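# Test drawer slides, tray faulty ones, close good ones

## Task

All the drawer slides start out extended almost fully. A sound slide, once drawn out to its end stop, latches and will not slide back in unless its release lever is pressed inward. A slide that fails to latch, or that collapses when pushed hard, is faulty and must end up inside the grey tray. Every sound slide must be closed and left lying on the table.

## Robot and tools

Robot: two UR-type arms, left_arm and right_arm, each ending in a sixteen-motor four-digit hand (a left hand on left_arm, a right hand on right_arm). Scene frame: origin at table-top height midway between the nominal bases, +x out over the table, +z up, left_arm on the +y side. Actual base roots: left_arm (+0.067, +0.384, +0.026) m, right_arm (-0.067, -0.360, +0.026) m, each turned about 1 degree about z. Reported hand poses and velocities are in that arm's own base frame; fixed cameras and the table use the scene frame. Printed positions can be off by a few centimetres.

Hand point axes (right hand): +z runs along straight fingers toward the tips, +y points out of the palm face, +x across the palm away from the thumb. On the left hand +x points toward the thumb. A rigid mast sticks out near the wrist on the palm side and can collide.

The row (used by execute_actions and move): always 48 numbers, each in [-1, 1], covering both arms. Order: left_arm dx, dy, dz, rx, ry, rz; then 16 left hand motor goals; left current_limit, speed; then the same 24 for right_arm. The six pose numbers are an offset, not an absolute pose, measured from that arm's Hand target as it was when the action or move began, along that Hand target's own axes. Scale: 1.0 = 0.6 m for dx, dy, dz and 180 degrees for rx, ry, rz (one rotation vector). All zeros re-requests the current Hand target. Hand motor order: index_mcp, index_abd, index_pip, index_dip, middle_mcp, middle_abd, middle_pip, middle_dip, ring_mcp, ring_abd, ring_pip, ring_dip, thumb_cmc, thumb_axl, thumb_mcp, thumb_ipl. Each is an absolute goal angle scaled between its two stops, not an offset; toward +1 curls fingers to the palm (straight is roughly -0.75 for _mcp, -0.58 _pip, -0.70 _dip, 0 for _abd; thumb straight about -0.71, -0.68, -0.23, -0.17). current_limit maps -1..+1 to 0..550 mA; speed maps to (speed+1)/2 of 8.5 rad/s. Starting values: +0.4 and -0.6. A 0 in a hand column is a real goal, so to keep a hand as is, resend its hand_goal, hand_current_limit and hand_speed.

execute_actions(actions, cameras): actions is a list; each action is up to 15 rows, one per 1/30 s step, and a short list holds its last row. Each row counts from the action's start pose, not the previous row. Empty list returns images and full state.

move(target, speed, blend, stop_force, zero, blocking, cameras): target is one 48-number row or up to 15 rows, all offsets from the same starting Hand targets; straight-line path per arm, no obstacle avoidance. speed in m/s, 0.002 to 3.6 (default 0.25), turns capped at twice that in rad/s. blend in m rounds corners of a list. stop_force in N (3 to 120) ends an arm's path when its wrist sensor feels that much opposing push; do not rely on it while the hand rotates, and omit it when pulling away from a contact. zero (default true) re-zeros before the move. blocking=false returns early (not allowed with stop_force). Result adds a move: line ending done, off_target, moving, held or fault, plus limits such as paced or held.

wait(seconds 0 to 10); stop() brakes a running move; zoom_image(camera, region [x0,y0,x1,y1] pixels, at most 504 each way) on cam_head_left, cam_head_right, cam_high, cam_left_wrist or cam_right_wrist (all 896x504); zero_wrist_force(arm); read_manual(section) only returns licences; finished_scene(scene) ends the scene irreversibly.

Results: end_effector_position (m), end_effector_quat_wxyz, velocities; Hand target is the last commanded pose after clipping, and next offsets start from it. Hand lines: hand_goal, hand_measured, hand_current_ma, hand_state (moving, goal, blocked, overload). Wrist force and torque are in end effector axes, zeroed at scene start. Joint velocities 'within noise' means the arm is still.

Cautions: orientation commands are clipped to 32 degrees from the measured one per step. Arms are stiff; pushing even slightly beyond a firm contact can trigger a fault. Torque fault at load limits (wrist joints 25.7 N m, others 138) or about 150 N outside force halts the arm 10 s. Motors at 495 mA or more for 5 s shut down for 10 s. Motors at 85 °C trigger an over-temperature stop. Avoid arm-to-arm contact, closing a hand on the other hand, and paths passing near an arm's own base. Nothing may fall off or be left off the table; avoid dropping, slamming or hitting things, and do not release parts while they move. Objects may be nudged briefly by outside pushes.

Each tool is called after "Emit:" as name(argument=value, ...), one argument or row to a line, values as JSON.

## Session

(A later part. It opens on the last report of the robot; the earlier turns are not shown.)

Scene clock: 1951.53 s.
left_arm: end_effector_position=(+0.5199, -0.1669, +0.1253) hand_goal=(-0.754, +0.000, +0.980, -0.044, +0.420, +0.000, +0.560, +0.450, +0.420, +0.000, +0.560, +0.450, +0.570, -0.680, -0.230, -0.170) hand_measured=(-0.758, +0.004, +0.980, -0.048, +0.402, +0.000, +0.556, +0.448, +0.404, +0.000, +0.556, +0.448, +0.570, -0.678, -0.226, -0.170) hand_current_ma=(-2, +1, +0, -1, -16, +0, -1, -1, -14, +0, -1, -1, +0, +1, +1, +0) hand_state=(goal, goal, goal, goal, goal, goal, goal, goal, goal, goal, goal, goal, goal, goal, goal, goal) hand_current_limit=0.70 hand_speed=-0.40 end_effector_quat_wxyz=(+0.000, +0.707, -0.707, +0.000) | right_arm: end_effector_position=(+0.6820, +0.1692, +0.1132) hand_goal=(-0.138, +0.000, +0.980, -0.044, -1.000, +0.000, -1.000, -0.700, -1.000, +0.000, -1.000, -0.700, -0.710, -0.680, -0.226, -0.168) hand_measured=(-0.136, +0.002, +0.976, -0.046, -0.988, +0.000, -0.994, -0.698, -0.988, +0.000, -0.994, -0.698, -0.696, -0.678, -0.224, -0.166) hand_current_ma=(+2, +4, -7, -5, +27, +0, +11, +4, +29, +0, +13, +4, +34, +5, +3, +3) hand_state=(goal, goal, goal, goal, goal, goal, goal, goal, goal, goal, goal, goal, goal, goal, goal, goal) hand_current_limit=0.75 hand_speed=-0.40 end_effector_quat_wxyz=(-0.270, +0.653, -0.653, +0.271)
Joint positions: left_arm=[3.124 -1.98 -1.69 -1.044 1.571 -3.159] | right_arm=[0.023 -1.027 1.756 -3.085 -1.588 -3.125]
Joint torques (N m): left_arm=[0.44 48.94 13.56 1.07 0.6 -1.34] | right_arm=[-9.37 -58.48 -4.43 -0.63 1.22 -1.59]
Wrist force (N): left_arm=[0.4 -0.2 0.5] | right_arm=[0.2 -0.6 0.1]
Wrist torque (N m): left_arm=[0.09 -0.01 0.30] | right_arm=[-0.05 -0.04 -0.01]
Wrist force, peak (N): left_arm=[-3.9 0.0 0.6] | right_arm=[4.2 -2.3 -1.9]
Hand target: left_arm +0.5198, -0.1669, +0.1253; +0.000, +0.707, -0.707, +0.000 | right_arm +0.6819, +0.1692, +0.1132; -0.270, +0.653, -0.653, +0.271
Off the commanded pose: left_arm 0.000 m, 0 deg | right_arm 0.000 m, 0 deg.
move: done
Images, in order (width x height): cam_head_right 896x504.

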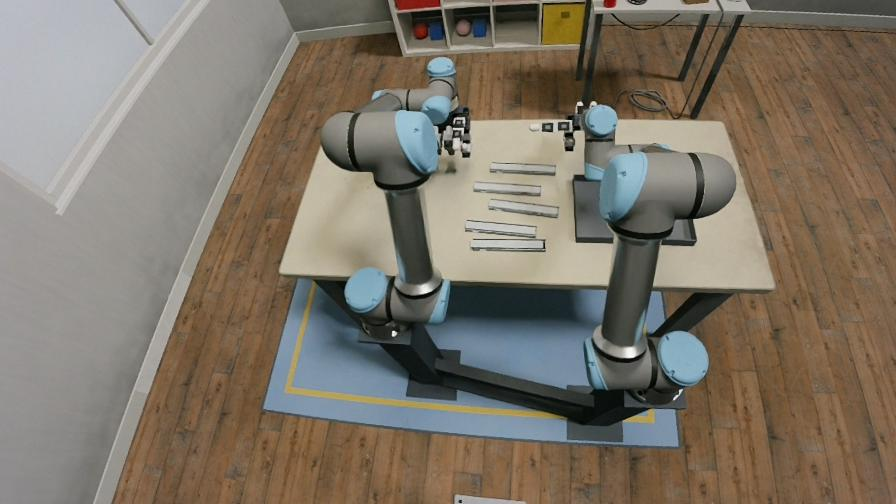

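Emit:
zoom_image(
  camera="cam_head_right",
  region=[460, 215, 560, 260],
)

Emit:
zoom_image(
  camera="cam_head_right",
  region=[465, 155, 565, 220],
)

Scaled by 5.040 from the camera's 896x504 image, which has a finer 1280x720 frame.

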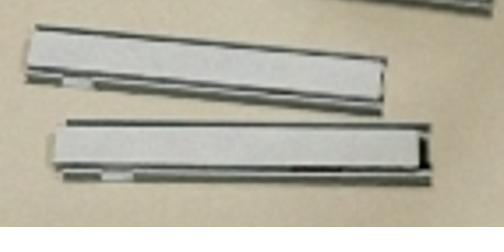

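Scaled by 5.040 from the camera's 896x504 image, which has a finer 1280x720 frame.

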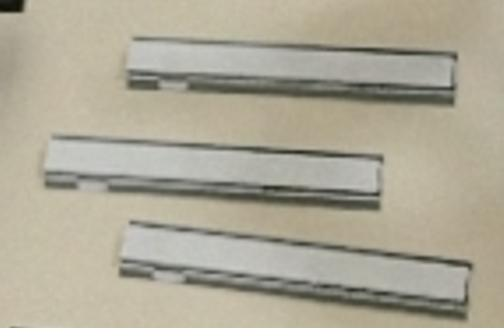

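Emit:
move(
  target=[
    [-0.025,0.5223,0,0,0,0,-0.753,0,0.98,-0.043,0.42,0,0.56,0.45,0.42,0,0.56,0.45,0.571,-0.68,-0.23,-0.17,0.7,-0.4,-0.0523,0.3553,-0.3553,0,0,0,-0.137,0,0.98,-0.043,-1,0,-1,-0.7,-1,0,-1,-0.7,-0.71,-0.68,-0.226,-0.168,0.75,-0.4],
    [-0.025,0.5223,0.16,0,0,0,-0.753,0,0.98,-0.043,0.42,0,0.56,0.45,0.42,0,0.56,0.45,0.571,-0.68,-0.23,-0.17,0.7,-0.4,-0.0857,0.507,-0.2036,0,0,0,-0.137,0,0.98,-0.043,-1,0,-1,-0.7,-1,0,-1,-0.7,-0.71,-0.68,-0.226,-0.168,0.75,-0.4],
  ],
  speed=0.25,
  blend=0.003,
  cameras=["cam_head_right"],
)

Emit:
move(
  target=[0.0583,0,0,0,0,0,-0.753,0,0.98,-0.043,0.42,0,0.56,0.45,0.42,0,0.56,0.45,0.571,-0.68,-0.23,-0.17,0.7,-0.4,0,0,0,0,0,0,-0.137,0,0.98,-0.043,-1,0,-1,-0.7,-1,0,-1,-0.7,-0.71,-0.68,-0.226,-0.168,0.75,-0.4],
  speed=0.04,
  stop_force=12,
  cameras=["cam_head_right"],
)

Emit:
zoom_image(
  camera="cam_head_right",
  region=[460, 200, 560, 260],
)

Scene clock: 1987.20 s.
left_arm: end_effector_position=(+0.2064, -0.1517, +0.0297) hand_goal=(-0.754, +0.000, +0.980, -0.044, +0.420, +0.000, +0.560, +0.450, +0.420, +0.000, +0.560, +0.450, +0.570, -0.680, -0.230, -0.170) hand_measured=(-0.756, +0.004, +0.980, -0.048, +0.402, +0.000, +0.556, +0.448, +0.404, +0.000, +0.556, +0.448, +0.570, -0.678, -0.226, -0.170) hand_current_ma=(-1, +1, +0, -1, -16, +0, -1, -1, -14, +0, -1, -1, +0, +1, +1, +0) hand_state=(goal, goal, goal, goal, goal, goal, goal, goal, goal, goal, goal, goal, goal, goal, goal, goal) hand_current_limit=0.70 hand_speed=-0.40 end_effector_quat_wxyz=(+0.000, +0.707, -0.707, +0.000) | right_arm: end_effector_position=(+0.3805, +0.2208, -0.0156) hand_goal=(-0.138, +0.000, +0.980, -0.044, -1.000, +0.000, -1.000, -0.700, -1.000, +0.000, -1.000, -0.700, -0.710, -0.680, -0.226, -0.168) hand_measured=(-0.138, +0.002, +0.976, -0.046, -0.988, +0.000, -0.994, -0.698, -0.988, +0.000, -0.994, -0.698, -0.696, -0.678, -0.224, -0.166) hand_current_ma=(+0, +4, -7, -5, +27, +0, +11, +4, +29, +0, +13, +4, +33, +5, +3, +3) hand_state=(goal, goal, goal, goal, goal, goal, goal, goal, goal, goal, goal, goal, goal, goal, goal, goal) hand_current_limit=0.75 hand_speed=-0.40 end_effector_quat_wxyz=(-0.270, +0.653, -0.653, +0.271) end_effector_velocity=(+0.000, +0.000, -0.001) end_effector_angular_velocity=(+0.000, +0.000, -0.001)
Joint positions: left_arm=[3.156 -1.51 -2.62 -0.584 1.571 -3.126] | right_arm=[0.218 -1.037 2.539 -3.846 -1.725 -2.986]
Joint velocities: left_arm=[within noise] | right_arm=[0 0.004 0.001 -0.005 0 0]
Joint torques (N m): left_arm=[2.19 4.7 8.07 4.84 1.91 -0.49] | right_arm=[-12.76 -13.4 10.06 -5.06 1.12 -2.32]
Wrist force (N): left_arm=[0.3 0.2 0.4] | right_arm=[-0.1 -0.6 -0.2]
Wrist torque (N m): left_arm=[0.16 0.01 0.26] | right_arm=[-0.04 0.01 0.00]
Wrist force, peak (N): left_arm=[0.0 -2.6 0.4] | right_arm=[0.1 -1.8 -2.4]
Hand target: left_arm +0.2064, -0.1516, +0.0296; +0.000, +0.707, -0.707, +0.000 | right_arm +0.3805, +0.2207, -0.0156; -0.270, +0.653, -0.653, +0.271
Off the commanded pose: left_arm 0.000 m, 0 deg | right_arm 0.000 m, 0 deg.
move: done
Images, in order (width x height): cam_head_right 896x504.

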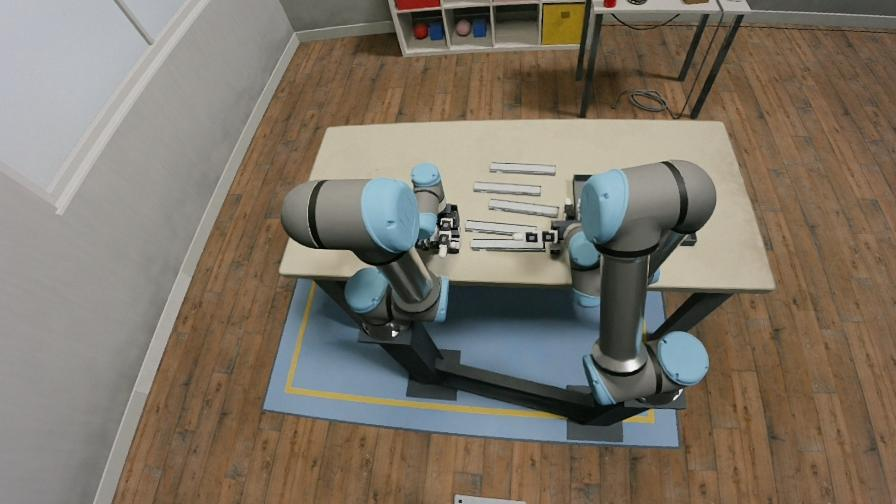

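Scene clock: 1988.93 s.
left_arm: end_effector_position=(+0.2063, -0.1866, +0.0296) hand_goal=(-0.754, +0.000, +0.980, -0.044, +0.420, +0.000, +0.560, +0.450, +0.420, +0.000, +0.560, +0.450, +0.570, -0.680, -0.230, -0.170) hand_measured=(-0.756, +0.004, +0.980, -0.048, +0.402, +0.000, +0.556, +0.448, +0.404, +0.000, +0.556, +0.448, +0.570, -0.678, -0.226, -0.170) hand_current_ma=(-1, +1, +0, -1, -16, +0, -1, -1, -14, +0, -1, -1, +0, +1, +1, +0) hand_state=(goal, goal, goal, goal, goal, goal, goal, goal, goal, goal, goal, goal, goal, goal, goal, goal) hand_current_limit=0.70 hand_speed=-0.40 end_effector_quat_wxyz=(+0.000, +0.707, -0.707, +0.000) | right_arm: end_effector_position=(+0.3805, +0.2207, -0.0156) hand_goal=(-0.138, +0.000, +0.980, -0.044, -1.000, +0.000, -1.000, -0.700, -1.000, +0.000, -1.000, -0.700, -0.710, -0.680, -0.226, -0.168) hand_measured=(-0.138, +0.002, +0.976, -0.046, -0.988, +0.000, -0.994, -0.698, -0.988, +0.000, -0.994, -0.698, -0.696, -0.678, -0.224, -0.166) hand_current_ma=(+0, +4, -7, -5, +27, +0, +11, +4, +29, +0, +13, +4, +33, +5, +3, +3) hand_state=(goal, goal, goal, goal, goal, goal, goal, goal, goal, goal, goal, goal, goal, goal, goal, goal) hand_current_limit=0.75 hand_speed=-0.40 end_effector_quat_wxyz=(-0.270, +0.653, -0.653, +0.271)
Joint positions: left_arm=[3.039 -1.553 -2.58 -0.58 1.57 -3.243] | right_arm=[0.218 -1.037 2.539 -3.846 -1.725 -2.986]
Joint torques (N m): left_arm=[-0.39 21.8 6.09 3.67 1.73 -0.59] | right_arm=[-12.12 -18.08 10.05 -5.31 1.3 -1.92]
Wrist force (N): left_arm=[0.3 -0.1 0.5] | right_arm=[0.0 -0.5 -0.2]
Wrist torque (N m): left_arm=[0.09 0.01 0.08] | right_arm=[-0.02 -0.01 0.01]
Wrist force, peak (N): left_arm=[-1.4 0.2 0.6] | right_arm=[0.2 -0.8 -0.2]
Hand target: left_arm +0.2063, -0.1866, +0.0296; +0.000, +0.707, -0.707, +0.000 | right_arm +0.3805, +0.2207, -0.0156; -0.270, +0.653, -0.653, +0.271
Off the commanded pose: left_arm 0.000 m, 0 deg | right_arm 0.000 m, 0 deg.
move: done
Images, in order (width x height): cam_head_right 896x504.

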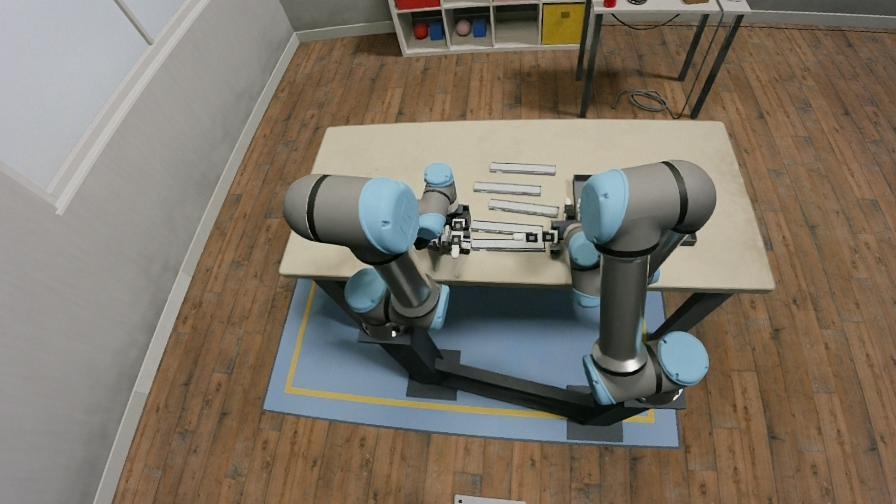

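Scaled by 5.040 from the camera's 896x504 image, which has a finer 1280x720 frame.

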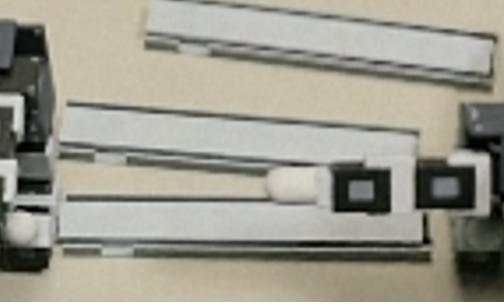

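Emit:
move(
  target=[0.025,0,0,0,0,0,-0.753,0,0.98,-0.043,0.42,0,0.56,0.45,0.42,0,0.56,0.45,0.571,-0.68,-0.23,-0.17,0.7,-0.4,0,0,0,0,0,0,-0.137,0,0.98,-0.043,-1,0,-1,-0.7,-1,0,-1,-0.7,-0.71,-0.68,-0.226,-0.168,0.75,-0.4],
  speed=0.04,
  stop_force=12,
)

Emit:
move(
  target=[
    [-0.02,0,0,0,0,0,-0.753,0,0.98,-0.043,0.42,0,0.56,0.45,0.42,0,0.56,0.45,0.571,-0.68,-0.23,-0.17,0.7,-0.4,0.0333,0,0,0,0,0,-0.137,0,0.98,-0.043,-1,0,-1,-0.7,-1,0,-1,-0.7,-0.71,-0.68,-0.226,-0.168,0.75,-0.4],
    [-0.1,0,-0.16,0,0,0,-0.753,0,0.98,-0.043,0.42,0,0.56,0.45,0.42,0,0.56,0.45,0.571,-0.68,-0.23,-0.17,0.7,-0.4,0.0333,-0.1514,-0.1514,0,0,0,-0.137,0,0.98,-0.043,-1,0,-1,-0.7,-1,0,-1,-0.7,-0.71,-0.68,-0.226,-0.168,0.75,-0.4],
  ],
  speed=0.2,
  blend=0.01,
  cameras=["cam_head_right"],
)

Emit:
zoom_image(
  camera="cam_head_right",
  region=[460, 200, 560, 260],
)

Scene clock: 2003.60 s.
left_arm: end_effector_position=(+0.2063, -0.2016, +0.0297) hand_goal=(-0.754, +0.000, +0.980, -0.044, +0.420, +0.000, +0.560, +0.450, +0.420, +0.000, +0.560, +0.450, +0.570, -0.680, -0.230, -0.170) hand_measured=(-0.756, +0.006, +0.980, -0.048, +0.402, +0.000, +0.556, +0.448, +0.404, +0.000, +0.556, +0.448, +0.570, -0.678, -0.226, -0.170) hand_current_ma=(+0, +2, +0, -1, -16, +0, -1, -1, -14, +0, -1, -1, +0, +1, +1, +0) hand_state=(goal, goal, goal, goal, goal, goal, goal, goal, goal, goal, goal, goal, goal, goal, goal, goal) hand_current_limit=0.70 hand_speed=-0.40 end_effector_quat_wxyz=(+0.000, +0.707, -0.707, +0.000) | right_arm: end_effector_position=(+0.3805, +0.2207, -0.0156) hand_goal=(-0.138, +0.000, +0.980, -0.044, -1.000, +0.000, -1.000, -0.700, -1.000, +0.000, -1.000, -0.700, -0.710, -0.680, -0.226, -0.168) hand_measured=(-0.138, +0.004, +0.976, -0.046, -0.988, +0.000, -0.994, -0.698, -0.988, +0.000, -0.994, -0.698, -0.696, -0.678, -0.224, -0.166) hand_current_ma=(+0, +6, -7, -5, +27, +0, +11, +4, +29, +0, +13, +4, +33, +5, +3, +3) hand_state=(goal, goal, goal, goal, goal, goal, goal, goal, goal, goal, goal, goal, goal, goal, goal, goal) hand_current_limit=0.75 hand_speed=-0.40 end_effector_quat_wxyz=(-0.270, +0.653, -0.653, +0.271)
Joint positions: left_arm=[2.991 -1.572 -2.561 -0.58 1.57 -3.291] | right_arm=[0.218 -1.037 2.539 -3.846 -1.725 -2.986]
Joint torques (N m): left_arm=[9.19 22.73 4.63 4.46 -0.39 1.79] | right_arm=[-9.07 -16.96 9.95 -4.68 1.58 -1.52]
Wrist force (N): left_arm=[0.1 0.2 0.2] | right_arm=[1.1 -0.7 -0.3]
Wrist torque (N m): left_arm=[0.16 -0.01 0.06] | right_arm=[-0.06 -0.02 0.02]
Wrist force, peak (N): left_arm=[-3.1 0.3 0.1] | right_arm=[2.0 -0.4 -0.4]
Hand target: left_arm +0.2063, -0.2016, +0.0297; +0.000, +0.707, -0.707, +0.000 | right_arm +0.3805, +0.2207, -0.0156; -0.270, +0.653, -0.653, +0.271
Off the commanded pose: left_arm 0.000 m, 0 deg | right_arm 0.000 m, 0 deg.
move: done

Scene clock: 2004.83 s.
left_arm: end_effector_position=(+0.2065, -0.1416, +0.1256) hand_goal=(-0.754, +0.000, +0.980, -0.044, +0.420, +0.000, +0.560, +0.450, +0.420, +0.000, +0.560, +0.450, +0.570, -0.680, -0.230, -0.170) hand_measured=(-0.756, +0.004, +0.980, -0.048, +0.402, +0.000, +0.556, +0.448, +0.404, +0.000, +0.556, +0.448, +0.570, -0.678, -0.226, -0.170) hand_current_ma=(+0, +1, +0, -1, -16, +0, -1, -1, -14, +0, -1, -1, +0, +1, +1, +0) hand_state=(goal, goal, goal, goal, goal, goal, goal, goal, goal, goal, goal, goal, goal, goal, goal, goal) hand_current_limit=0.70 hand_speed=-0.40 end_effector_quat_wxyz=(+0.000, +0.707, -0.707, +0.000) | right_arm: end_effector_position=(+0.3805, +0.2009, +0.1129) hand_goal=(-0.138, +0.000, +0.980, -0.044, -1.000, +0.000, -1.000, -0.700, -1.000, +0.000, -1.000, -0.700, -0.710, -0.680, -0.226, -0.168) hand_measured=(-0.138, +0.002, +0.976, -0.046, -0.988, +0.000, -0.994, -0.698, -0.988, +0.000, -0.994, -0.698, -0.696, -0.678, -0.224, -0.166) hand_current_ma=(+0, +4, -7, -5, +27, +0, +11, +4, +29, +0, +13, +4, +33, +5, +4, +3) hand_state=(goal, goal, goal, goal, goal, goal, goal, goal, goal, goal, goal, goal, goal, goal, goal, goal) hand_current_limit=0.75 hand_speed=-0.40 end_effector_quat_wxyz=(-0.270, +0.653, -0.653, +0.271) end_effector_velocity=(-0.001, +0.000, +0.000) end_effector_angular_velocity=(-0.001, +0.004, +0.000)
Joint positions: left_arm=[3.191 -1.214 -2.479 -1.02 1.571 -3.091] | right_arm=[0.155 -1.552 2.517 -3.315 -1.681 -3.032]
Joint velocities: left_arm=[within noise] | right_arm=[-0.001 -0.002 0 0.006 0 -0.001]
Joint torques (N m): left_arm=[7.11 13.25 23.57 -0.23 -1.61 0.3] | right_arm=[-11.32 -28.63 -3.1 -0.71 1.32 -1.68]
Wrist force (N): left_arm=[0.4 0.2 0.5] | right_arm=[0.2 -0.8 0.0]
Wrist torque (N m): left_arm=[0.15 0.00 0.27] | right_arm=[-0.09 -0.03 -0.02]
Wrist force, peak (N): left_arm=[-0.2 0.1 1.9] | right_arm=[0.1 -2.0 -1.6]
Hand target: left_arm +0.2065, -0.1416, +0.1256; +0.000, +0.707, -0.707, +0.000 | right_arm +0.3804, +0.2008, +0.1129; -0.270, +0.653, -0.653, +0.271
Off the commanded pose: left_arm 0.000 m, 0 deg | right_arm 0.000 m, 0 deg.
move: done
Images, in order (width x height): cam_head_right 896x504.

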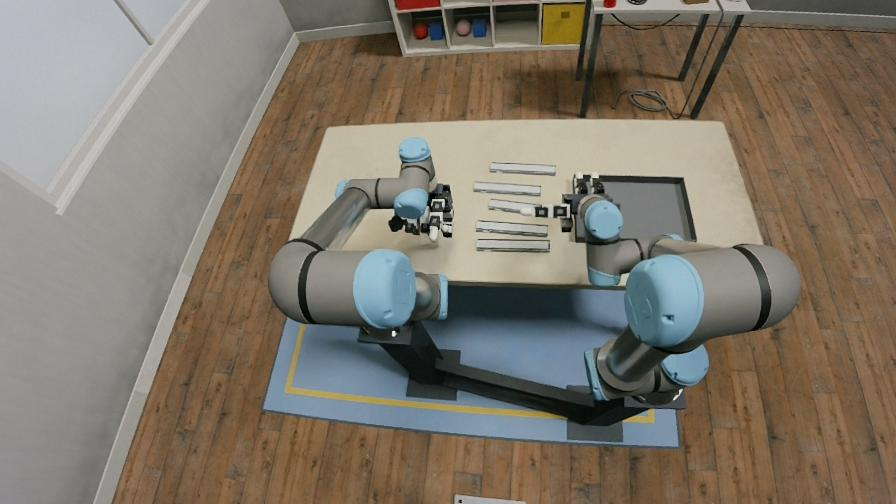

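Scaled by 5.040 from the camera's 896x504 image, which has a finer 1280x720 frame.

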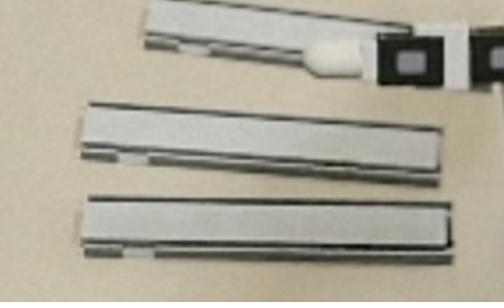

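Emit:
move(
  target=[
    [0.0473,-0.1152,0,0,0,0,-0.753,0,0.98,-0.043,0.42,0,0.56,0.45,0.42,0,0.56,0.45,0.571,-0.68,-0.23,-0.17,0.7,-0.4,-0.002,-0.061,0.061,0,0,0,-0.137,0,0.98,-0.043,-1,0,-1,-0.7,-1,0,-1,-0.7,-0.71,-0.68,-0.226,-0.168,0.75,-0.4],
    [0.0473,-0.1152,0.1602,0,0,0,-0.753,0,0.98,-0.043,0.42,0,0.56,0.45,0.42,0,0.56,0.45,0.571,-0.68,-0.23,-0.17,0.7,-0.4,-0.0187,0.0903,0.2123,0,0,0,-0.137,0,0.98,-0.043,-1,0,-1,-0.7,-1,0,-1,-0.7,-0.71,-0.68,-0.226,-0.168,0.75,-0.4],
  ],
  speed=0.15,
  blend=0.003,
  cameras=["cam_head_right","cam_left_wrist","cam_right_wrist"],
)

Emit:
zoom_image(
  camera="cam_head_right",
  region=[440, 180, 580, 270],
)

Scene clock: 2094.17 s.
left_arm: end_effector_position=(+0.2754, -0.1701, +0.0295) hand_goal=(-0.754, +0.000, +0.980, -0.044, +0.420, +0.000, +0.560, +0.450, +0.420, +0.000, +0.560, +0.450, +0.570, -0.680, -0.230, -0.170) hand_measured=(-0.756, +0.004, +0.980, -0.048, +0.402, +0.000, +0.556, +0.448, +0.404, +0.000, +0.556, +0.448, +0.570, -0.678, -0.226, -0.170) hand_current_ma=(+0, +1, +0, -1, -16, +0, -1, -1, -14, +0, -1, -1, +0, +1, +1, +0) hand_state=(goal, goal, goal, goal, goal, goal, goal, goal, goal, goal, goal, goal, goal, goal, goal, goal) hand_current_limit=0.70 hand_speed=-0.40 end_effector_quat_wxyz=(+0.000, +0.707, -0.707, +0.000) | right_arm: end_effector_position=(+0.4323, +0.2120, -0.0154) hand_goal=(-0.138, +0.000, +0.980, -0.044, -1.000, +0.000, -1.000, -0.700, -1.000, +0.000, -1.000, -0.700, -0.710, -0.680, -0.226, -0.168) hand_measured=(-0.138, +0.002, +0.976, -0.046, -0.988, +0.000, -0.994, -0.698, -0.988, +0.000, -0.994, -0.698, -0.696, -0.678, -0.224, -0.166) hand_current_ma=(+0, +4, -7, -4, +27, +0, +11, +4, +29, +0, +13, +4, +31, +5, +4, +3) hand_state=(goal, goal, goal, goal, goal, goal, goal, goal, goal, goal, goal, goal, goal, goal, goal, goal) hand_current_limit=0.75 hand_speed=-0.40 end_effector_quat_wxyz=(-0.270, +0.653, -0.653, +0.271)
Joint positions: left_arm=[3.103 -1.684 -2.438 -0.592 1.571 -3.179] | right_arm=[0.163 -1.018 2.429 -3.761 -1.687 -3.026]
Joint torques (N m): left_arm=[-6.65 12.6 19.31 4.02 -1.68 -2.02] | right_arm=[-10.51 -18.72 7.61 -5.44 1.31 -1.96]
Wrist force (N): left_arm=[0.1 0.0 0.8] | right_arm=[0.1 -0.4 -0.1]
Wrist torque (N m): left_arm=[0.08 0.03 0.12] | right_arm=[-0.01 -0.02 -0.02]
Wrist force, peak (N): left_arm=[0.1 0.4 1.8] | right_arm=[0.7 -2.7 -0.3]
Hand target: left_arm +0.2755, -0.1701, +0.0295; +0.000, +0.707, -0.707, +0.000 | right_arm +0.4322, +0.2119, -0.0155; -0.270, +0.653, -0.653, +0.271
Off the commanded pose: left_arm 0.000 m, 0 deg | right_arm 0.000 m, 0 deg.
move: done
camera_calibration:
cam_left_wrist: T_world_to_cam=[[0.606884, 0.794576, -0.0184899, -0.0588474], [0.550013, -0.40307, 0.73145, -0.289416], [0.57374, -0.454075, -0.681644, -0.0929629], [0, 0, 0, 1]] pos_world=[0.248233, -0.112108, 0.147238]
cam_right_wrist: T_world_to_cam=[[-0.460243, 0.749691, -0.475541, 0.0652065], [-0.156663, 0.458656, 0.874695, -0.0631465], [0.873861, 0.477072, -0.0936445, -0.354147], [0, 0, 0, 1]] pos_world=[0.329593, 0.149031, 0.0530784]
Images, in order (width x height): cam_head_right 896x504, cam_left_wrist 896x504, cam_right_wrist 896x504.

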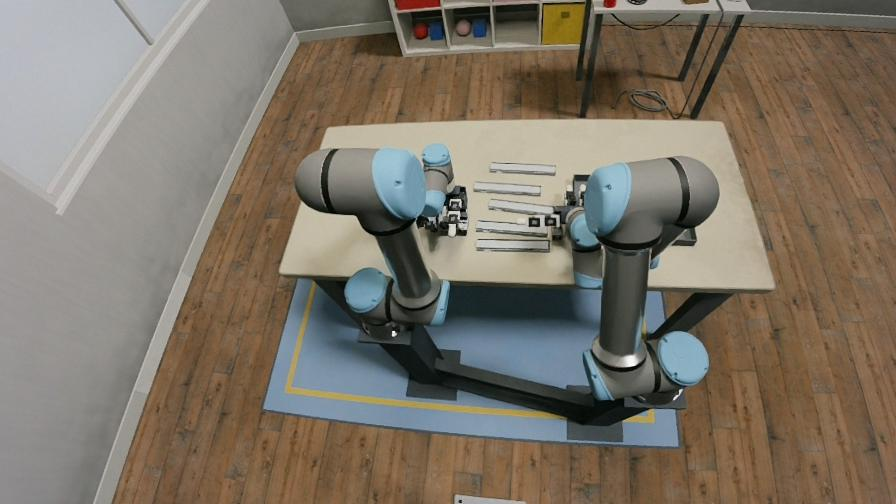

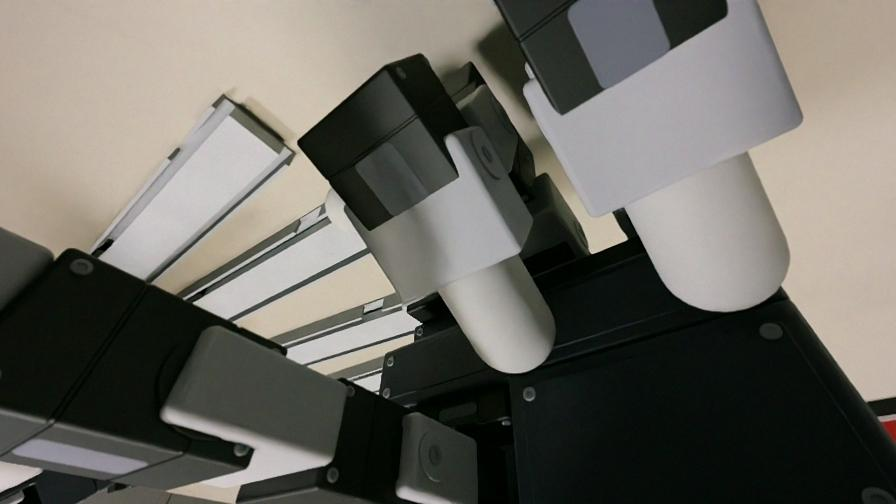

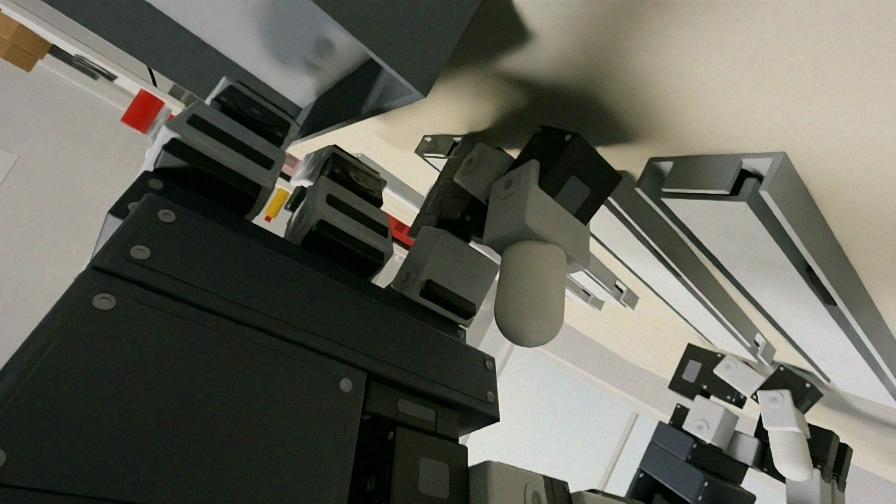

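Scaled by 3.600 from the camera's 896x504 image, which has a finer 1280x720 frame.

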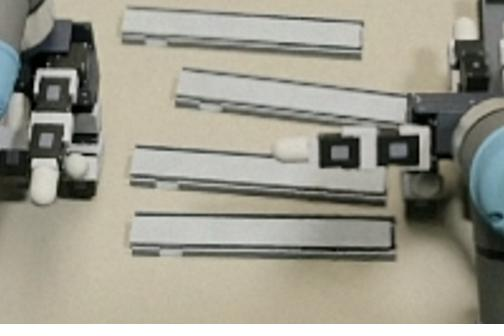

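Emit:
move(
  target=[0.08,0.005,0,0,0,0,-0.753,0,0.98,-0.043,0.42,0,0.56,0.45,0.42,0,0.56,0.45,0.571,-0.68,-0.23,-0.17,0.7,-0.4,0,0,0,0,0,0,-0.137,0,0.98,-0.043,-1,0,-1,-0.7,-1,0,-1,-0.7,-0.71,-0.68,-0.226,-0.168,0.75,-0.4],
  speed=0.025,
  stop_force=20,
  cameras=["cam_head_right"],
)

Emit:
zoom_image(
  camera="cam_head_right",
  region=[440, 180, 580, 270],
)

Scene clock: 2104.47 s.
left_arm: end_effector_position=(+0.2726, -0.2165, +0.0295) hand_goal=(-0.754, +0.000, +0.980, -0.044, +0.420, +0.000, +0.560, +0.450, +0.420, +0.000, +0.560, +0.450, +0.570, -0.680, -0.230, -0.170) hand_measured=(-0.760, +0.064, +0.984, -0.048, +0.402, +0.000, +0.556, +0.448, +0.404, +0.000, +0.556, +0.448, +0.570, -0.678, -0.226, -0.170) hand_current_ma=(-2, +94, +1, -1, -16, +0, -1, -1, -14, +0, -1, -1, +0, +1, +1, +0) hand_state=(goal, blocked, goal, goal, goal, goal, goal, goal, goal, goal, goal, goal, goal, goal, goal, goal) hand_current_limit=0.70 hand_speed=-0.40 end_effector_quat_wxyz=(+0.000, +0.707, -0.707, +0.000) | right_arm: end_effector_position=(+0.4322, +0.2119, -0.0155) hand_goal=(-0.138, +0.000, +0.980, -0.044, -1.000, +0.000, -1.000, -0.700, -1.000, +0.000, -1.000, -0.700, -0.710, -0.680, -0.226, -0.168) hand_measured=(-0.128, +0.042, +0.974, -0.046, -0.988, +0.000, -0.994, -0.698, -0.988, +0.000, -0.994, -0.698, -0.696, -0.678, -0.224, -0.166) hand_current_ma=(+24, +107, -14, -4, +27, +0, +11, +4, +29, +0, +13, +4, +31, +5, +4, +3) hand_state=(goal, blocked, goal, goal, goal, goal, goal, goal, goal, goal, goal, goal, goal, goal, goal, goal) hand_current_limit=0.75 hand_speed=-0.40 end_effector_quat_wxyz=(-0.270, +0.653, -0.653, +0.271)
Joint positions: left_arm=[2.979 -1.72 -2.392 -0.601 1.57 -3.304] | right_arm=[0.163 -1.018 2.43 -3.762 -1.687 -3.026]
Joint torques (N m): left_arm=[-9.07 28.29 4.09 4.08 -3.73 -2.12] | right_arm=[10.17 -20.39 8.98 2.03 4.15 0.5]
Wrist force (N): left_arm=[-7.9 -1.4 -2.5] | right_arm=[13.5 -11.4 -11.4]
Wrist torque (N m): left_arm=[0.31 -0.19 -0.49] | right_arm=[0.41 -0.36 0.45]
Wrist force, peak (N): left_arm=[-20.6 -2.5 -9.7] | right_arm=[15.4 -11.8 -11.5]
Hand target: left_arm +0.2726, -0.2165, +0.0295; +0.000, +0.707, -0.707, +0.000 (not the last commanded pose) | right_arm +0.4322, +0.2119, -0.0155; -0.270, +0.653, -0.653, +0.271
Off the commanded pose: left_arm 0.002 m, 0 deg | right_arm 0.000 m, 0 deg.
move: contact (left_arm)
Images, in order (width x height): cam_head_right 896x504.

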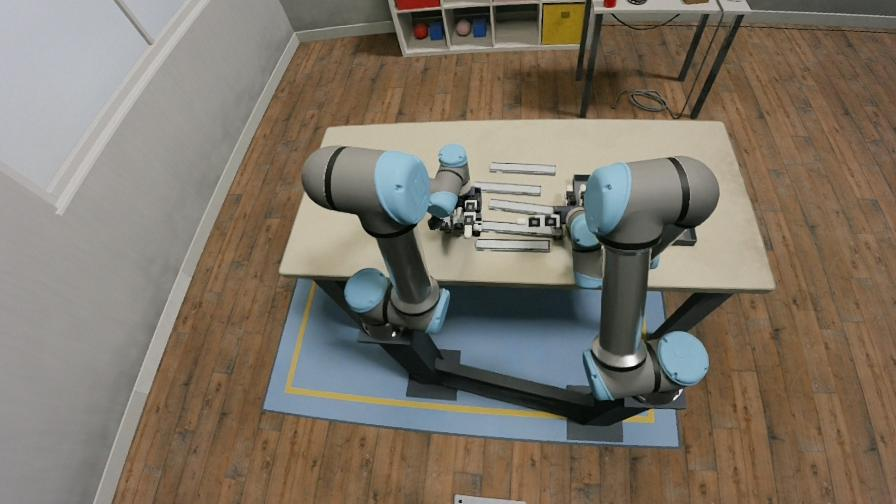

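Scaled by 3.600 from the camera's 896x504 image, which has a finer 1280x720 frame.

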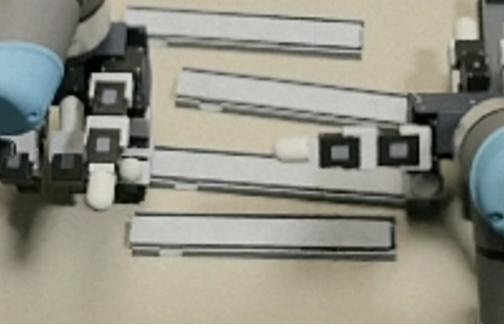

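Emit:
move(
  target=[-0.02,0,0,0,0,0,-0.753,0,0.98,-0.043,0.42,0,0.56,0.45,0.42,0,0.56,0.45,0.571,-0.68,-0.23,-0.17,0.7,-0.4,0,-0.0029,-0.0029,0,0,0,-0.137,0,0.98,-0.043,-1,0,-1,-0.7,-1,0,-1,-0.7,-0.71,-0.68,-0.226,-0.168,0.75,-0.4],
  speed=0.05,
)

Emit:
move(
  target=[0.06,0,0,0,0,0,-0.753,0,0.98,-0.043,0.42,0,0.56,0.45,0.42,0,0.56,0.45,0.571,-0.68,-0.23,-0.17,0.7,-0.4,0,0,0,0,0,0,-0.137,0,0.98,-0.043,-1,0,-1,-0.7,-1,0,-1,-0.7,-0.71,-0.68,-0.226,-0.168,0.75,-0.4],
  speed=0.025,
  stop_force=20,
)

Scene clock: 2120.60 s.
left_arm: end_effector_position=(+0.2725, -0.2045, +0.0295) hand_goal=(-0.754, +0.000, +0.980, -0.044, +0.420, +0.000, +0.560, +0.450, +0.420, +0.000, +0.560, +0.450, +0.570, -0.680, -0.230, -0.170) hand_measured=(-0.760, +0.004, +0.980, -0.048, +0.402, +0.000, +0.556, +0.448, +0.404, +0.000, +0.556, +0.448, +0.570, -0.678, -0.226, -0.170) hand_current_ma=(-2, +1, +0, -1, -16, +0, -1, -1, -14, +0, -1, -1, +0, +1, +1, +0) hand_state=(goal, goal, goal, goal, goal, goal, goal, goal, goal, goal, goal, goal, goal, goal, goal, goal) hand_current_limit=0.70 hand_speed=-0.40 end_effector_quat_wxyz=(+0.000, +0.707, -0.707, +0.000) end_effector_velocity=(-0.001, -0.001, +0.000) end_effector_angular_velocity=(+0.000, +0.002, +0.002) | right_arm: end_effector_position=(+0.4322, +0.2120, -0.0130) hand_goal=(-0.138, +0.000, +0.980, -0.044, -1.000, +0.000, -1.000, -0.700, -1.000, +0.000, -1.000, -0.700, -0.710, -0.680, -0.226, -0.168) hand_measured=(-0.138, +0.012, +0.970, -0.046, -0.988, +0.000, -0.994, -0.698, -0.988, +0.000, -0.994, -0.698, -0.696, -0.678, -0.224, -0.166) hand_current_ma=(+1, +23, -19, -4, +27, +0, +11, +4, +29, +0, +13, +4, +31, +5, +4, +3) hand_state=(goal, goal, goal, goal, goal, goal, goal, goal, goal, goal, goal, goal, goal, goal, goal, goal) hand_current_limit=0.75 hand_speed=-0.40 end_effector_quat_wxyz=(-0.270, +0.653, -0.653, +0.271)
Joint positions: left_arm=[3.01 -1.708 -2.407 -0.598 1.57 -3.272] | right_arm=[0.163 -1.027 2.43 -3.753 -1.687 -3.026]
Joint velocities: left_arm=[-0.003 -0.001 0 -0.001 0 -0.005] | right_arm=[within noise]
Joint torques (N m): left_arm=[-4.67 15.34 22 3.77 1.85 -2.01] | right_arm=[2.47 -28.33 7.61 -3.22 -1.03 2.53]
Wrist force (N): left_arm=[-0.3 0.1 0.8] | right_arm=[0.8 -0.3 0.2]
Wrist torque (N m): left_arm=[0.08 0.08 0.13] | right_arm=[-0.03 0.00 -0.01]
Wrist force, peak (N): left_arm=[-8.2 -1.1 -2.5] | right_arm=[14.1 -11.6 -11.5]
Hand target: left_arm +0.2726, -0.2045, +0.0295; +0.000, +0.707, -0.707, +0.000 | right_arm +0.4322, +0.2119, -0.0130; -0.270, +0.653, -0.653, +0.271
Off the commanded pose: left_arm 0.000 m, 0 deg | right_arm 0.000 m, 0 deg.
move: done

Scene clock: 2122.27 s.
left_arm: end_effector_position=(+0.2725, -0.2229, +0.0295) hand_goal=(-0.754, +0.000, +0.980, -0.044, +0.420, +0.000, +0.560, +0.450, +0.420, +0.000, +0.560, +0.450, +0.570, -0.680, -0.230, -0.170) hand_measured=(-0.766, +0.070, +0.986, -0.048, +0.402, +0.000, +0.556, +0.448, +0.404, +0.000, +0.556, +0.448, +0.570, -0.678, -0.226, -0.170) hand_current_ma=(-8, +109, +3, -1, -16, +0, -1, -1, -14, +0, -1, -1, +0, +1, +1, +0) hand_state=(goal, blocked, goal, goal, goal, goal, goal, goal, goal, goal, goal, goal, goal, goal, goal, goal) hand_current_limit=0.70 hand_speed=-0.40 end_effector_quat_wxyz=(+0.000, +0.707, -0.707, +0.000) | right_arm: end_effector_position=(+0.4322, +0.2119, -0.0131) hand_goal=(-0.138, +0.000, +0.980, -0.044, -1.000, +0.000, -1.000, -0.700, -1.000, +0.000, -1.000, -0.700, -0.710, -0.680, -0.226, -0.168) hand_measured=(-0.102, +0.096, +0.986, -0.046, -0.988, +0.000, -0.994, -0.698, -0.988, +0.000, -0.994, -0.698, -0.698, -0.678, -0.224, -0.166) hand_current_ma=(+115, +303, +12, -4, +27, +0, +11, +4, +29, +0, +13, +4, +30, +5, +4, +3) hand_state=(blocked, blocked, goal, goal, goal, goal, goal, goal, goal, goal, goal, goal, goal, goal, goal, goal) hand_current_limit=0.75 hand_speed=-0.40 end_effector_quat_wxyz=(-0.270, +0.653, -0.653, +0.271)
Joint positions: left_arm=[2.962 -1.727 -2.384 -0.603 1.571 -3.32] | right_arm=[0.163 -1.026 2.43 -3.753 -1.687 -3.026]
Joint torques (N m): left_arm=[-11.23 27.11 7.28 3.68 -4.08 -2.05] | right_arm=[3.96 -27.31 0.11 -0.97 4.52 0.76]
Wrist force (N): left_arm=[-11.5 -2.8 -5.9] | right_arm=[14.2 0.1 -1.9]
Wrist torque (N m): left_arm=[0.60 -0.21 -0.75] | right_arm=[-0.04 -0.10 0.13]
Wrist force, peak (N): left_arm=[-21.3 -2.9 -10.2] | right_arm=[19.4 1.0 -2.9]
Hand target: left_arm +0.2725, -0.2229, +0.0295; +0.000, +0.707, -0.707, +0.000 (not the last commanded pose) | right_arm +0.4322, +0.2119, -0.0130; -0.270, +0.653, -0.653, +0.271
Off the commanded pose: left_arm 0.018 m, 0 deg | right_arm 0.000 m, 0 deg.
move: contact (left_arm)

Emit:
move(
  target=[0,0,-0.0083,0,0,0,-0.753,0,0.98,-0.043,0.42,0,0.56,0.45,0.42,0,0.56,0.45,0.571,-0.68,-0.23,-0.17,0.7,-0.4,0,-0.0059,-0.0059,0,0,0,-0.137,0,0.98,-0.043,-1,0,-1,-0.7,-1,0,-1,-0.7,-0.71,-0.68,-0.226,-0.168,0.75,-0.4],
  speed=0.02,
  cameras=["cam_head_right","cam_right_wrist"],
)

Emit:
zoom_image(
  camera="cam_head_right",
  region=[440, 180, 580, 270],
)

Scene clock: 2130.50 s.
left_arm: end_effector_position=(+0.2725, -0.2230, +0.0346) hand_goal=(-0.754, +0.000, +0.980, -0.044, +0.420, +0.000, +0.560, +0.450, +0.420, +0.000, +0.560, +0.450, +0.570, -0.680, -0.230, -0.170) hand_measured=(-0.760, +0.004, +0.980, -0.048, +0.402, +0.000, +0.556, +0.448, +0.404, +0.000, +0.556, +0.448, +0.570, -0.678, -0.226, -0.170) hand_current_ma=(-2, +1, +0, -1, -16, +0, -1, -1, -14, +0, -1, -1, +0, +1, +1, +0) hand_state=(goal, goal, goal, goal, goal, goal, goal, goal, goal, goal, goal, goal, goal, goal, goal, goal) hand_current_limit=0.70 hand_speed=-0.40 end_effector_quat_wxyz=(+0.000, +0.707, -0.707, +0.000) | right_arm: end_effector_position=(+0.4322, +0.2120, -0.0079) hand_goal=(-0.138, +0.000, +0.980, -0.044, -1.000, +0.000, -1.000, -0.700, -1.000, +0.000, -1.000, -0.700, -0.710, -0.680, -0.226, -0.168) hand_measured=(-0.136, +0.002, +0.980, -0.046, -0.988, +0.000, -0.994, -0.698, -0.988, +0.000, -0.994, -0.698, -0.698, -0.678, -0.224, -0.166) hand_current_ma=(+2, +4, +0, -4, +27, +0, +11, +4, +29, +0, +13, +4, +30, +5, +4, +3) hand_state=(goal, goal, goal, goal, goal, goal, goal, goal, goal, goal, goal, goal, goal, goal, goal, goal) hand_current_limit=0.75 hand_speed=-0.40 end_effector_quat_wxyz=(-0.270, +0.653, -0.653, +0.271)
Joint positions: left_arm=[2.962 -1.712 -2.379 -0.621 1.57 -3.32] | right_arm=[0.163 -1.045 2.431 -3.736 -1.687 -3.026]
Joint torques (N m): left_arm=[1.85 15.38 14.4 3.86 1.75 -1.88] | right_arm=[3.07 -17.39 6.94 -4.79 -1 -0.39]
Wrist force (N): left_arm=[0.2 0.4 0.3] | right_arm=[0.3 -0.6 0.1]
Wrist torque (N m): left_arm=[0.17 0.01 0.10] | right_arm=[-0.05 -0.05 0.01]
Wrist force, peak (N): left_arm=[-11.6 -2.6 -6.4] | right_arm=[14.6 0.0 -2.3]
Hand target: left_arm +0.2726, -0.2229, +0.0345; +0.000, +0.707, -0.707, +0.000 | right_arm +0.4322, +0.2119, -0.0080; -0.270, +0.653, -0.653, +0.271
Off the commanded pose: left_arm 0.000 m, 0 deg | right_arm 0.000 m, 0 deg.
move: done
camera_calibration:
cam_right_wrist: T_world_to_cam=[[-0.460292, 0.74969, -0.475496, 0.0687405], [-0.156565, 0.458663, 0.874709, -0.0697562], [0.873853, 0.477067, -0.0937435, -0.353348], [0, 0, 0, 1]] pos_world=[0.329493, 0.149031, 0.0605782]
Images, in order (width x height): cam_head_right 896x504, cam_right_wrist 896x504.

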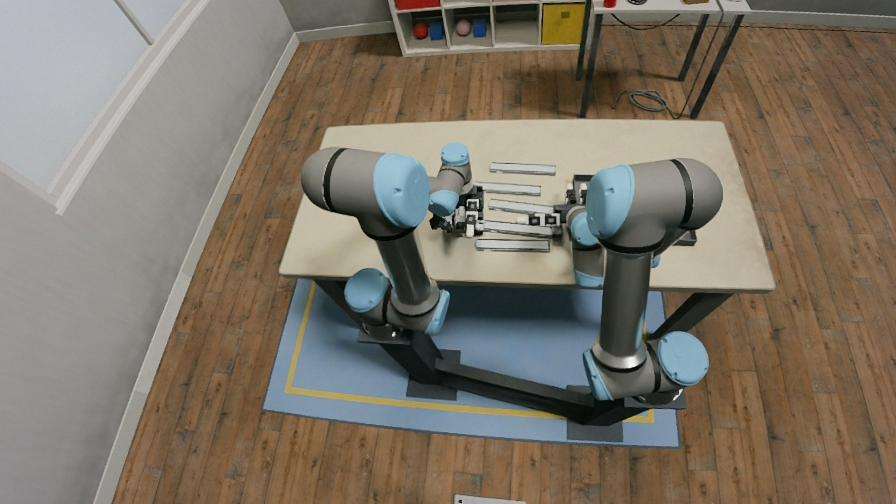

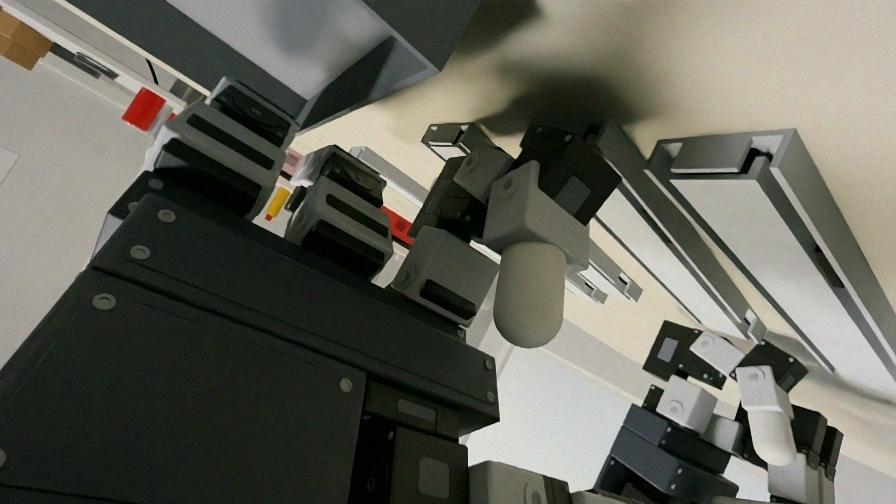

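Scaled by 3.600 from the camera's 896x504 image, which has a finer 1280x720 frame.

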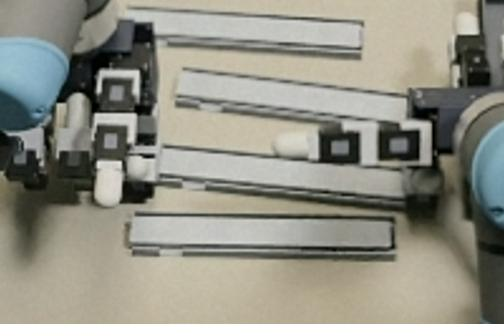

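Emit:
move(
  target=[
    [-0.025,0,0,0,0,0,-0.753,0,0.98,-0.043,0.42,0,0.56,0.45,0.42,0,0.56,0.45,0.571,-0.68,-0.23,-0.17,0.7,-0.4,0.0133,0,0,0,0,0,-0.137,0,0.98,-0.043,-1,0,-1,-0.7,-1,0,-1,-0.7,-0.71,-0.68,-0.226,-0.168,0.75,-0.4],
    [-0.025,0,0.0083,0,0,0,-0.753,0,0.98,-0.043,0.42,0,0.56,0.45,0.42,0,0.56,0.45,0.571,-0.68,-0.23,-0.17,0.7,-0.4,0.0133,0.0059,0.0059,0,0,0,-0.137,0,0.98,-0.043,-1,0,-1,-0.7,-1,0,-1,-0.7,-0.71,-0.68,-0.226,-0.168,0.75,-0.4],
  ],
  speed=0.06,
  blend=0.001,
)

Emit:
move(
  target=[0.0667,0,0,0,0,0,-0.753,0,0.98,-0.043,0.42,0,0.56,0.45,0.42,0,0.56,0.45,0.571,-0.68,-0.23,-0.17,0.7,-0.4,0,0,0,0,0,0,-0.137,0,0.98,-0.043,-1,0,-1,-0.7,-1,0,-1,-0.7,-0.71,-0.68,-0.226,-0.168,0.75,-0.4],
  speed=0.03,
  stop_force=9,
  cameras=["cam_head_right"],
)

Emit:
zoom_image(
  camera="cam_head_right",
  region=[440, 180, 580, 270],
)

Scene clock: 2165.07 s.
left_arm: end_effector_position=(+0.2725, -0.2079, +0.0295) hand_goal=(-0.754, +0.000, +0.980, -0.044, +0.420, +0.000, +0.560, +0.450, +0.420, +0.000, +0.560, +0.450, +0.570, -0.680, -0.230, -0.170) hand_measured=(-0.758, +0.004, +0.980, -0.048, +0.402, +0.000, +0.556, +0.448, +0.404, +0.000, +0.556, +0.448, +0.570, -0.678, -0.226, -0.170) hand_current_ma=(-2, +1, +0, -1, -16, +0, -1, -1, -14, +0, -1, -1, +0, +1, +1, +0) hand_state=(goal, goal, goal, goal, goal, goal, goal, goal, goal, goal, goal, goal, goal, goal, goal, goal) hand_current_limit=0.70 hand_speed=-0.40 end_effector_quat_wxyz=(+0.000, +0.707, -0.707, +0.000) | right_arm: end_effector_position=(+0.4322, +0.2039, -0.0131) hand_goal=(-0.138, +0.000, +0.980, -0.044, -1.000, +0.000, -1.000, -0.700, -1.000, +0.000, -1.000, -0.700, -0.710, -0.680, -0.226, -0.168) hand_measured=(-0.136, -0.002, +0.980, -0.046, -0.988, +0.000, -0.994, -0.698, -0.988, +0.000, -0.994, -0.698, -0.698, -0.678, -0.224, -0.166) hand_current_ma=(+2, -4, +1, -4, +27, +0, +11, +4, +29, +0, +13, +4, +30, +5, +4, +3) hand_state=(goal, goal, goal, goal, goal, goal, goal, goal, goal, goal, goal, goal, goal, goal, goal, goal) hand_current_limit=0.75 hand_speed=-0.40 end_effector_quat_wxyz=(-0.270, +0.653, -0.653, +0.271)
Joint positions: left_arm=[3.001 -1.712 -2.403 -0.599 1.571 -3.281] | right_arm=[0.141 -1.028 2.441 -3.764 -1.671 -3.042]
Joint torques (N m): left_arm=[-2.02 19.26 21.99 0.6 -0.7 -1.05] | right_arm=[13.49 -37.33 -20.01 -1.36 -1.54 2.48]
Wrist force (N): left_arm=[0.2 0.4 0.7] | right_arm=[0.0 -0.3 0.0]
Wrist torque (N m): left_arm=[0.14 0.02 0.26] | right_arm=[0.00 -0.01 0.04]
Wrist force, peak (N): left_arm=[0.4 0.2 1.1] | right_arm=[0.4 -8.8 -4.9]
Hand target: left_arm +0.2726, -0.2079, +0.0295; +0.000, +0.707, -0.707, +0.000 | right_arm +0.4322, +0.2040, -0.0130; -0.270, +0.653, -0.653, +0.271
Off the commanded pose: left_arm 0.000 m, 0 deg | right_arm 0.000 m, 0 deg.
move: done

Scene clock: 2166.50 s.
left_arm: end_effector_position=(+0.2725, -0.2225, +0.0295) hand_goal=(-0.754, +0.000, +0.980, -0.044, +0.420, +0.000, +0.560, +0.450, +0.420, +0.000, +0.560, +0.450, +0.570, -0.680, -0.230, -0.170) hand_measured=(-0.758, +0.020, +0.982, -0.048, +0.402, +0.000, +0.556, +0.448, +0.404, +0.000, +0.556, +0.448, +0.570, -0.678, -0.226, -0.170) hand_current_ma=(-2, +13, +0, -1, -16, +0, -1, -1, -14, +0, -1, -1, +0, +1, +1, +0) hand_state=(goal, goal, goal, goal, goal, goal, goal, goal, goal, goal, goal, goal, goal, goal, goal, goal) hand_current_limit=0.70 hand_speed=-0.40 end_effector_quat_wxyz=(+0.000, +0.707, -0.707, +0.000) | right_arm: end_effector_position=(+0.4322, +0.2040, -0.0130) hand_goal=(-0.138, +0.000, +0.980, -0.044, -1.000, +0.000, -1.000, -0.700, -1.000, +0.000, -1.000, -0.700, -0.710, -0.680, -0.226, -0.168) hand_measured=(-0.126, +0.038, +0.982, -0.046, -0.988, +0.000, -0.994, -0.698, -0.988, +0.000, -0.994, -0.698, -0.698, -0.678, -0.224, -0.166) hand_current_ma=(+29, +93, +3, -4, +27, +0, +11, +4, +29, +0, +13, +4, +30, +5, +4, +3) hand_state=(goal, blocked, goal, goal, goal, goal, goal, goal, goal, goal, goal, goal, goal, goal, goal, goal) hand_current_limit=0.75 hand_speed=-0.40 end_effector_quat_wxyz=(-0.270, +0.653, -0.653, +0.271)
Joint positions: left_arm=[2.963 -1.726 -2.384 -0.603 1.57 -3.319] | right_arm=[0.141 -1.028 2.441 -3.764 -1.671 -3.042]
Joint torques (N m): left_arm=[-7.12 26.09 16.11 4.8 -1.79 -2.01] | right_arm=[13.56 -43.88 -21.52 -5.1 2.44 2.21]
Wrist force (N): left_arm=[-2.4 -0.8 -0.6] | right_arm=[3.8 -0.8 -1.1]
Wrist torque (N m): left_arm=[0.19 -0.04 -0.08] | right_arm=[-0.01 -0.04 0.09]
Wrist force, peak (N): left_arm=[-9.7 -1.2 -6.0] | right_arm=[9.3 -0.4 -1.5]
Hand target: left_arm +0.2726, -0.2225, +0.0295; +0.000, +0.707, -0.707, +0.000 (not the last commanded pose) | right_arm +0.4322, +0.2040, -0.0130; -0.270, +0.653, -0.653, +0.271
Off the commanded pose: left_arm 0.025 m, 0 deg | right_arm 0.000 m, 0 deg.
move: contact (left_arm)
Images, in order (width x height): cam_head_right 896x504.

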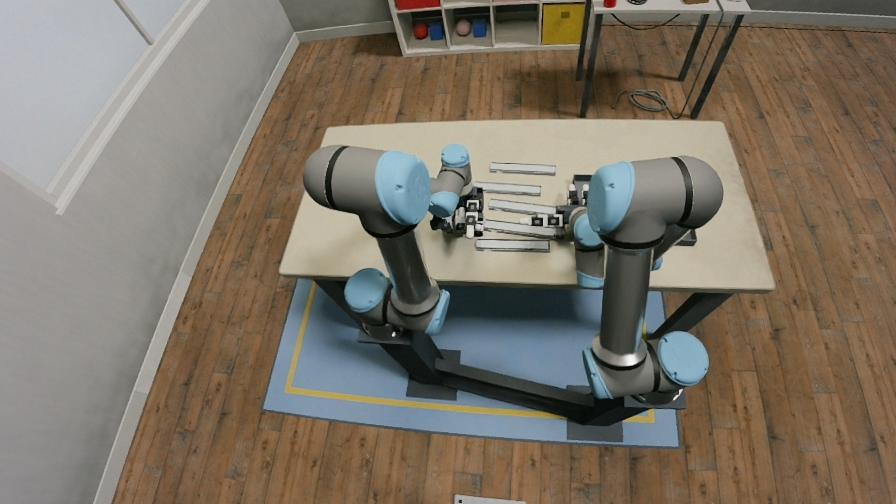

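Scaled by 3.600 from the camera's 896x504 image, which has a finer 1280x720 frame.

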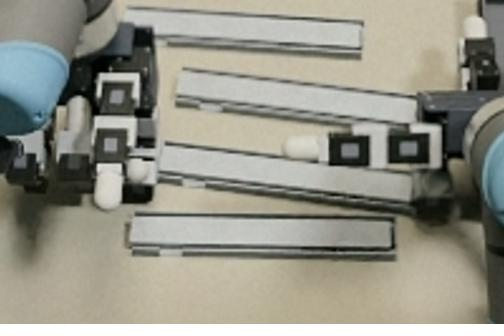

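Emit:
move(
  target=[-0.3333,0.0067,0,0,0,0,-0.753,0,0.98,-0.043,0.42,0,0.56,0.45,0.42,0,0.56,0.45,0.571,-0.68,-0.23,-0.17,0.7,-0.4,-0.3325,-0.0297,0.0297,0,0,0,-0.137,0,0.98,-0.043,-1,0,-1,-0.7,-1,0,-1,-0.7,-0.71,-0.68,-0.226,-0.168,0.75,-0.4],
  speed=0.06,
  cameras=["cam_head_right"],
)

Emit:
zoom_image(
  camera="cam_head_right",
  region=[400, 150, 580, 270],
)

Scene clock: 2180.47 s.
left_arm: end_effector_position=(+0.2687, -0.0226, +0.0295) hand_goal=(-0.754, +0.000, +0.980, -0.044, +0.420, +0.000, +0.560, +0.450, +0.420, +0.000, +0.560, +0.450, +0.570, -0.680, -0.230, -0.170) hand_measured=(-0.758, +0.040, +0.980, -0.048, +0.402, +0.000, +0.556, +0.448, +0.404, +0.000, +0.556, +0.448, +0.570, -0.678, -0.226, -0.170) hand_current_ma=(-2, +43, +0, -1, -16, +0, -1, -1, -14, +0, -1, -1, +0, +1, +1, +0) hand_state=(goal, blocked, goal, goal, goal, goal, goal, goal, goal, goal, goal, goal, goal, goal, goal, goal) hand_current_limit=0.70 hand_speed=-0.40 end_effector_quat_wxyz=(+0.000, +0.707, -0.707, +0.000) | right_arm: end_effector_position=(+0.4575, +0.4035, -0.0132) hand_goal=(-0.138, +0.000, +0.980, -0.044, -1.000, +0.000, -1.000, -0.700, -1.000, +0.000, -1.000, -0.700, -0.710, -0.680, -0.226, -0.168) hand_measured=(-0.116, +0.052, +0.990, -0.046, -0.988, +0.000, -0.994, -0.698, -0.988, +0.000, -0.994, -0.698, -0.698, -0.678, -0.224, -0.166) hand_current_ma=(+60, +143, +21, -4, +27, +0, +11, +4, +29, +0, +13, +4, +30, +5, +4, +3) hand_state=(blocked, blocked, goal, goal, goal, goal, goal, goal, goal, goal, goal, goal, goal, goal, goal, goal) hand_current_limit=0.75 hand_speed=-0.40 end_effector_quat_wxyz=(-0.270, +0.653, -0.653, +0.271)
Joint positions: left_arm=[3.528 -1.602 -2.531 -0.58 1.571 -2.754] | right_arm=[0.562 -0.914 2.042 -3.401 -1.958 -2.723]
Joint torques (N m): left_arm=[2.63 15.52 6.78 2.79 -3.35 -0.88] | right_arm=[-5.73 -53.94 0.58 -4.89 2.53 -1.64]
Wrist force (N): left_arm=[-10.2 -0.3 -2.9] | right_arm=[8.4 -2.2 -2.2]
Wrist torque (N m): left_arm=[0.38 -0.25 -0.48] | right_arm=[-0.06 -0.10 0.15]
Wrist force, peak (N): left_arm=[-10.6 -0.5 -3.0] | right_arm=[11.1 -1.8 -2.9]
Hand target: left_arm +0.2687, -0.0226, +0.0295; +0.000, +0.707, -0.707, +0.000 | right_arm +0.4575, +0.4034, -0.0132; -0.270, +0.653, -0.653, +0.271
Off the commanded pose: left_arm 0.000 m, 0 deg | right_arm 0.000 m, 0 deg.
move: done
Images, in order (width x height): cam_head_right 896x504.

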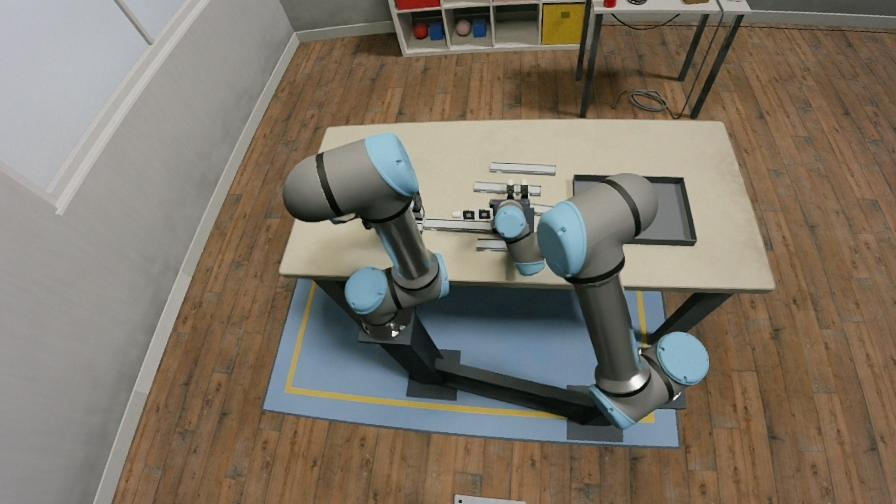

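Scaled by 2.800 from the camera's 896x504 image, which has a finer 1280x720 frame.

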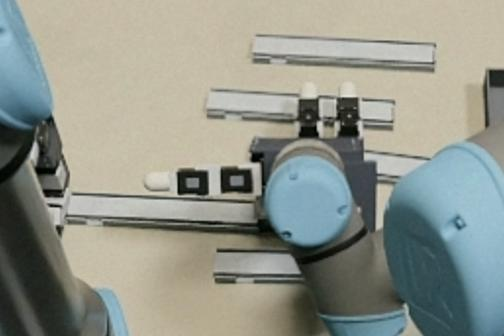

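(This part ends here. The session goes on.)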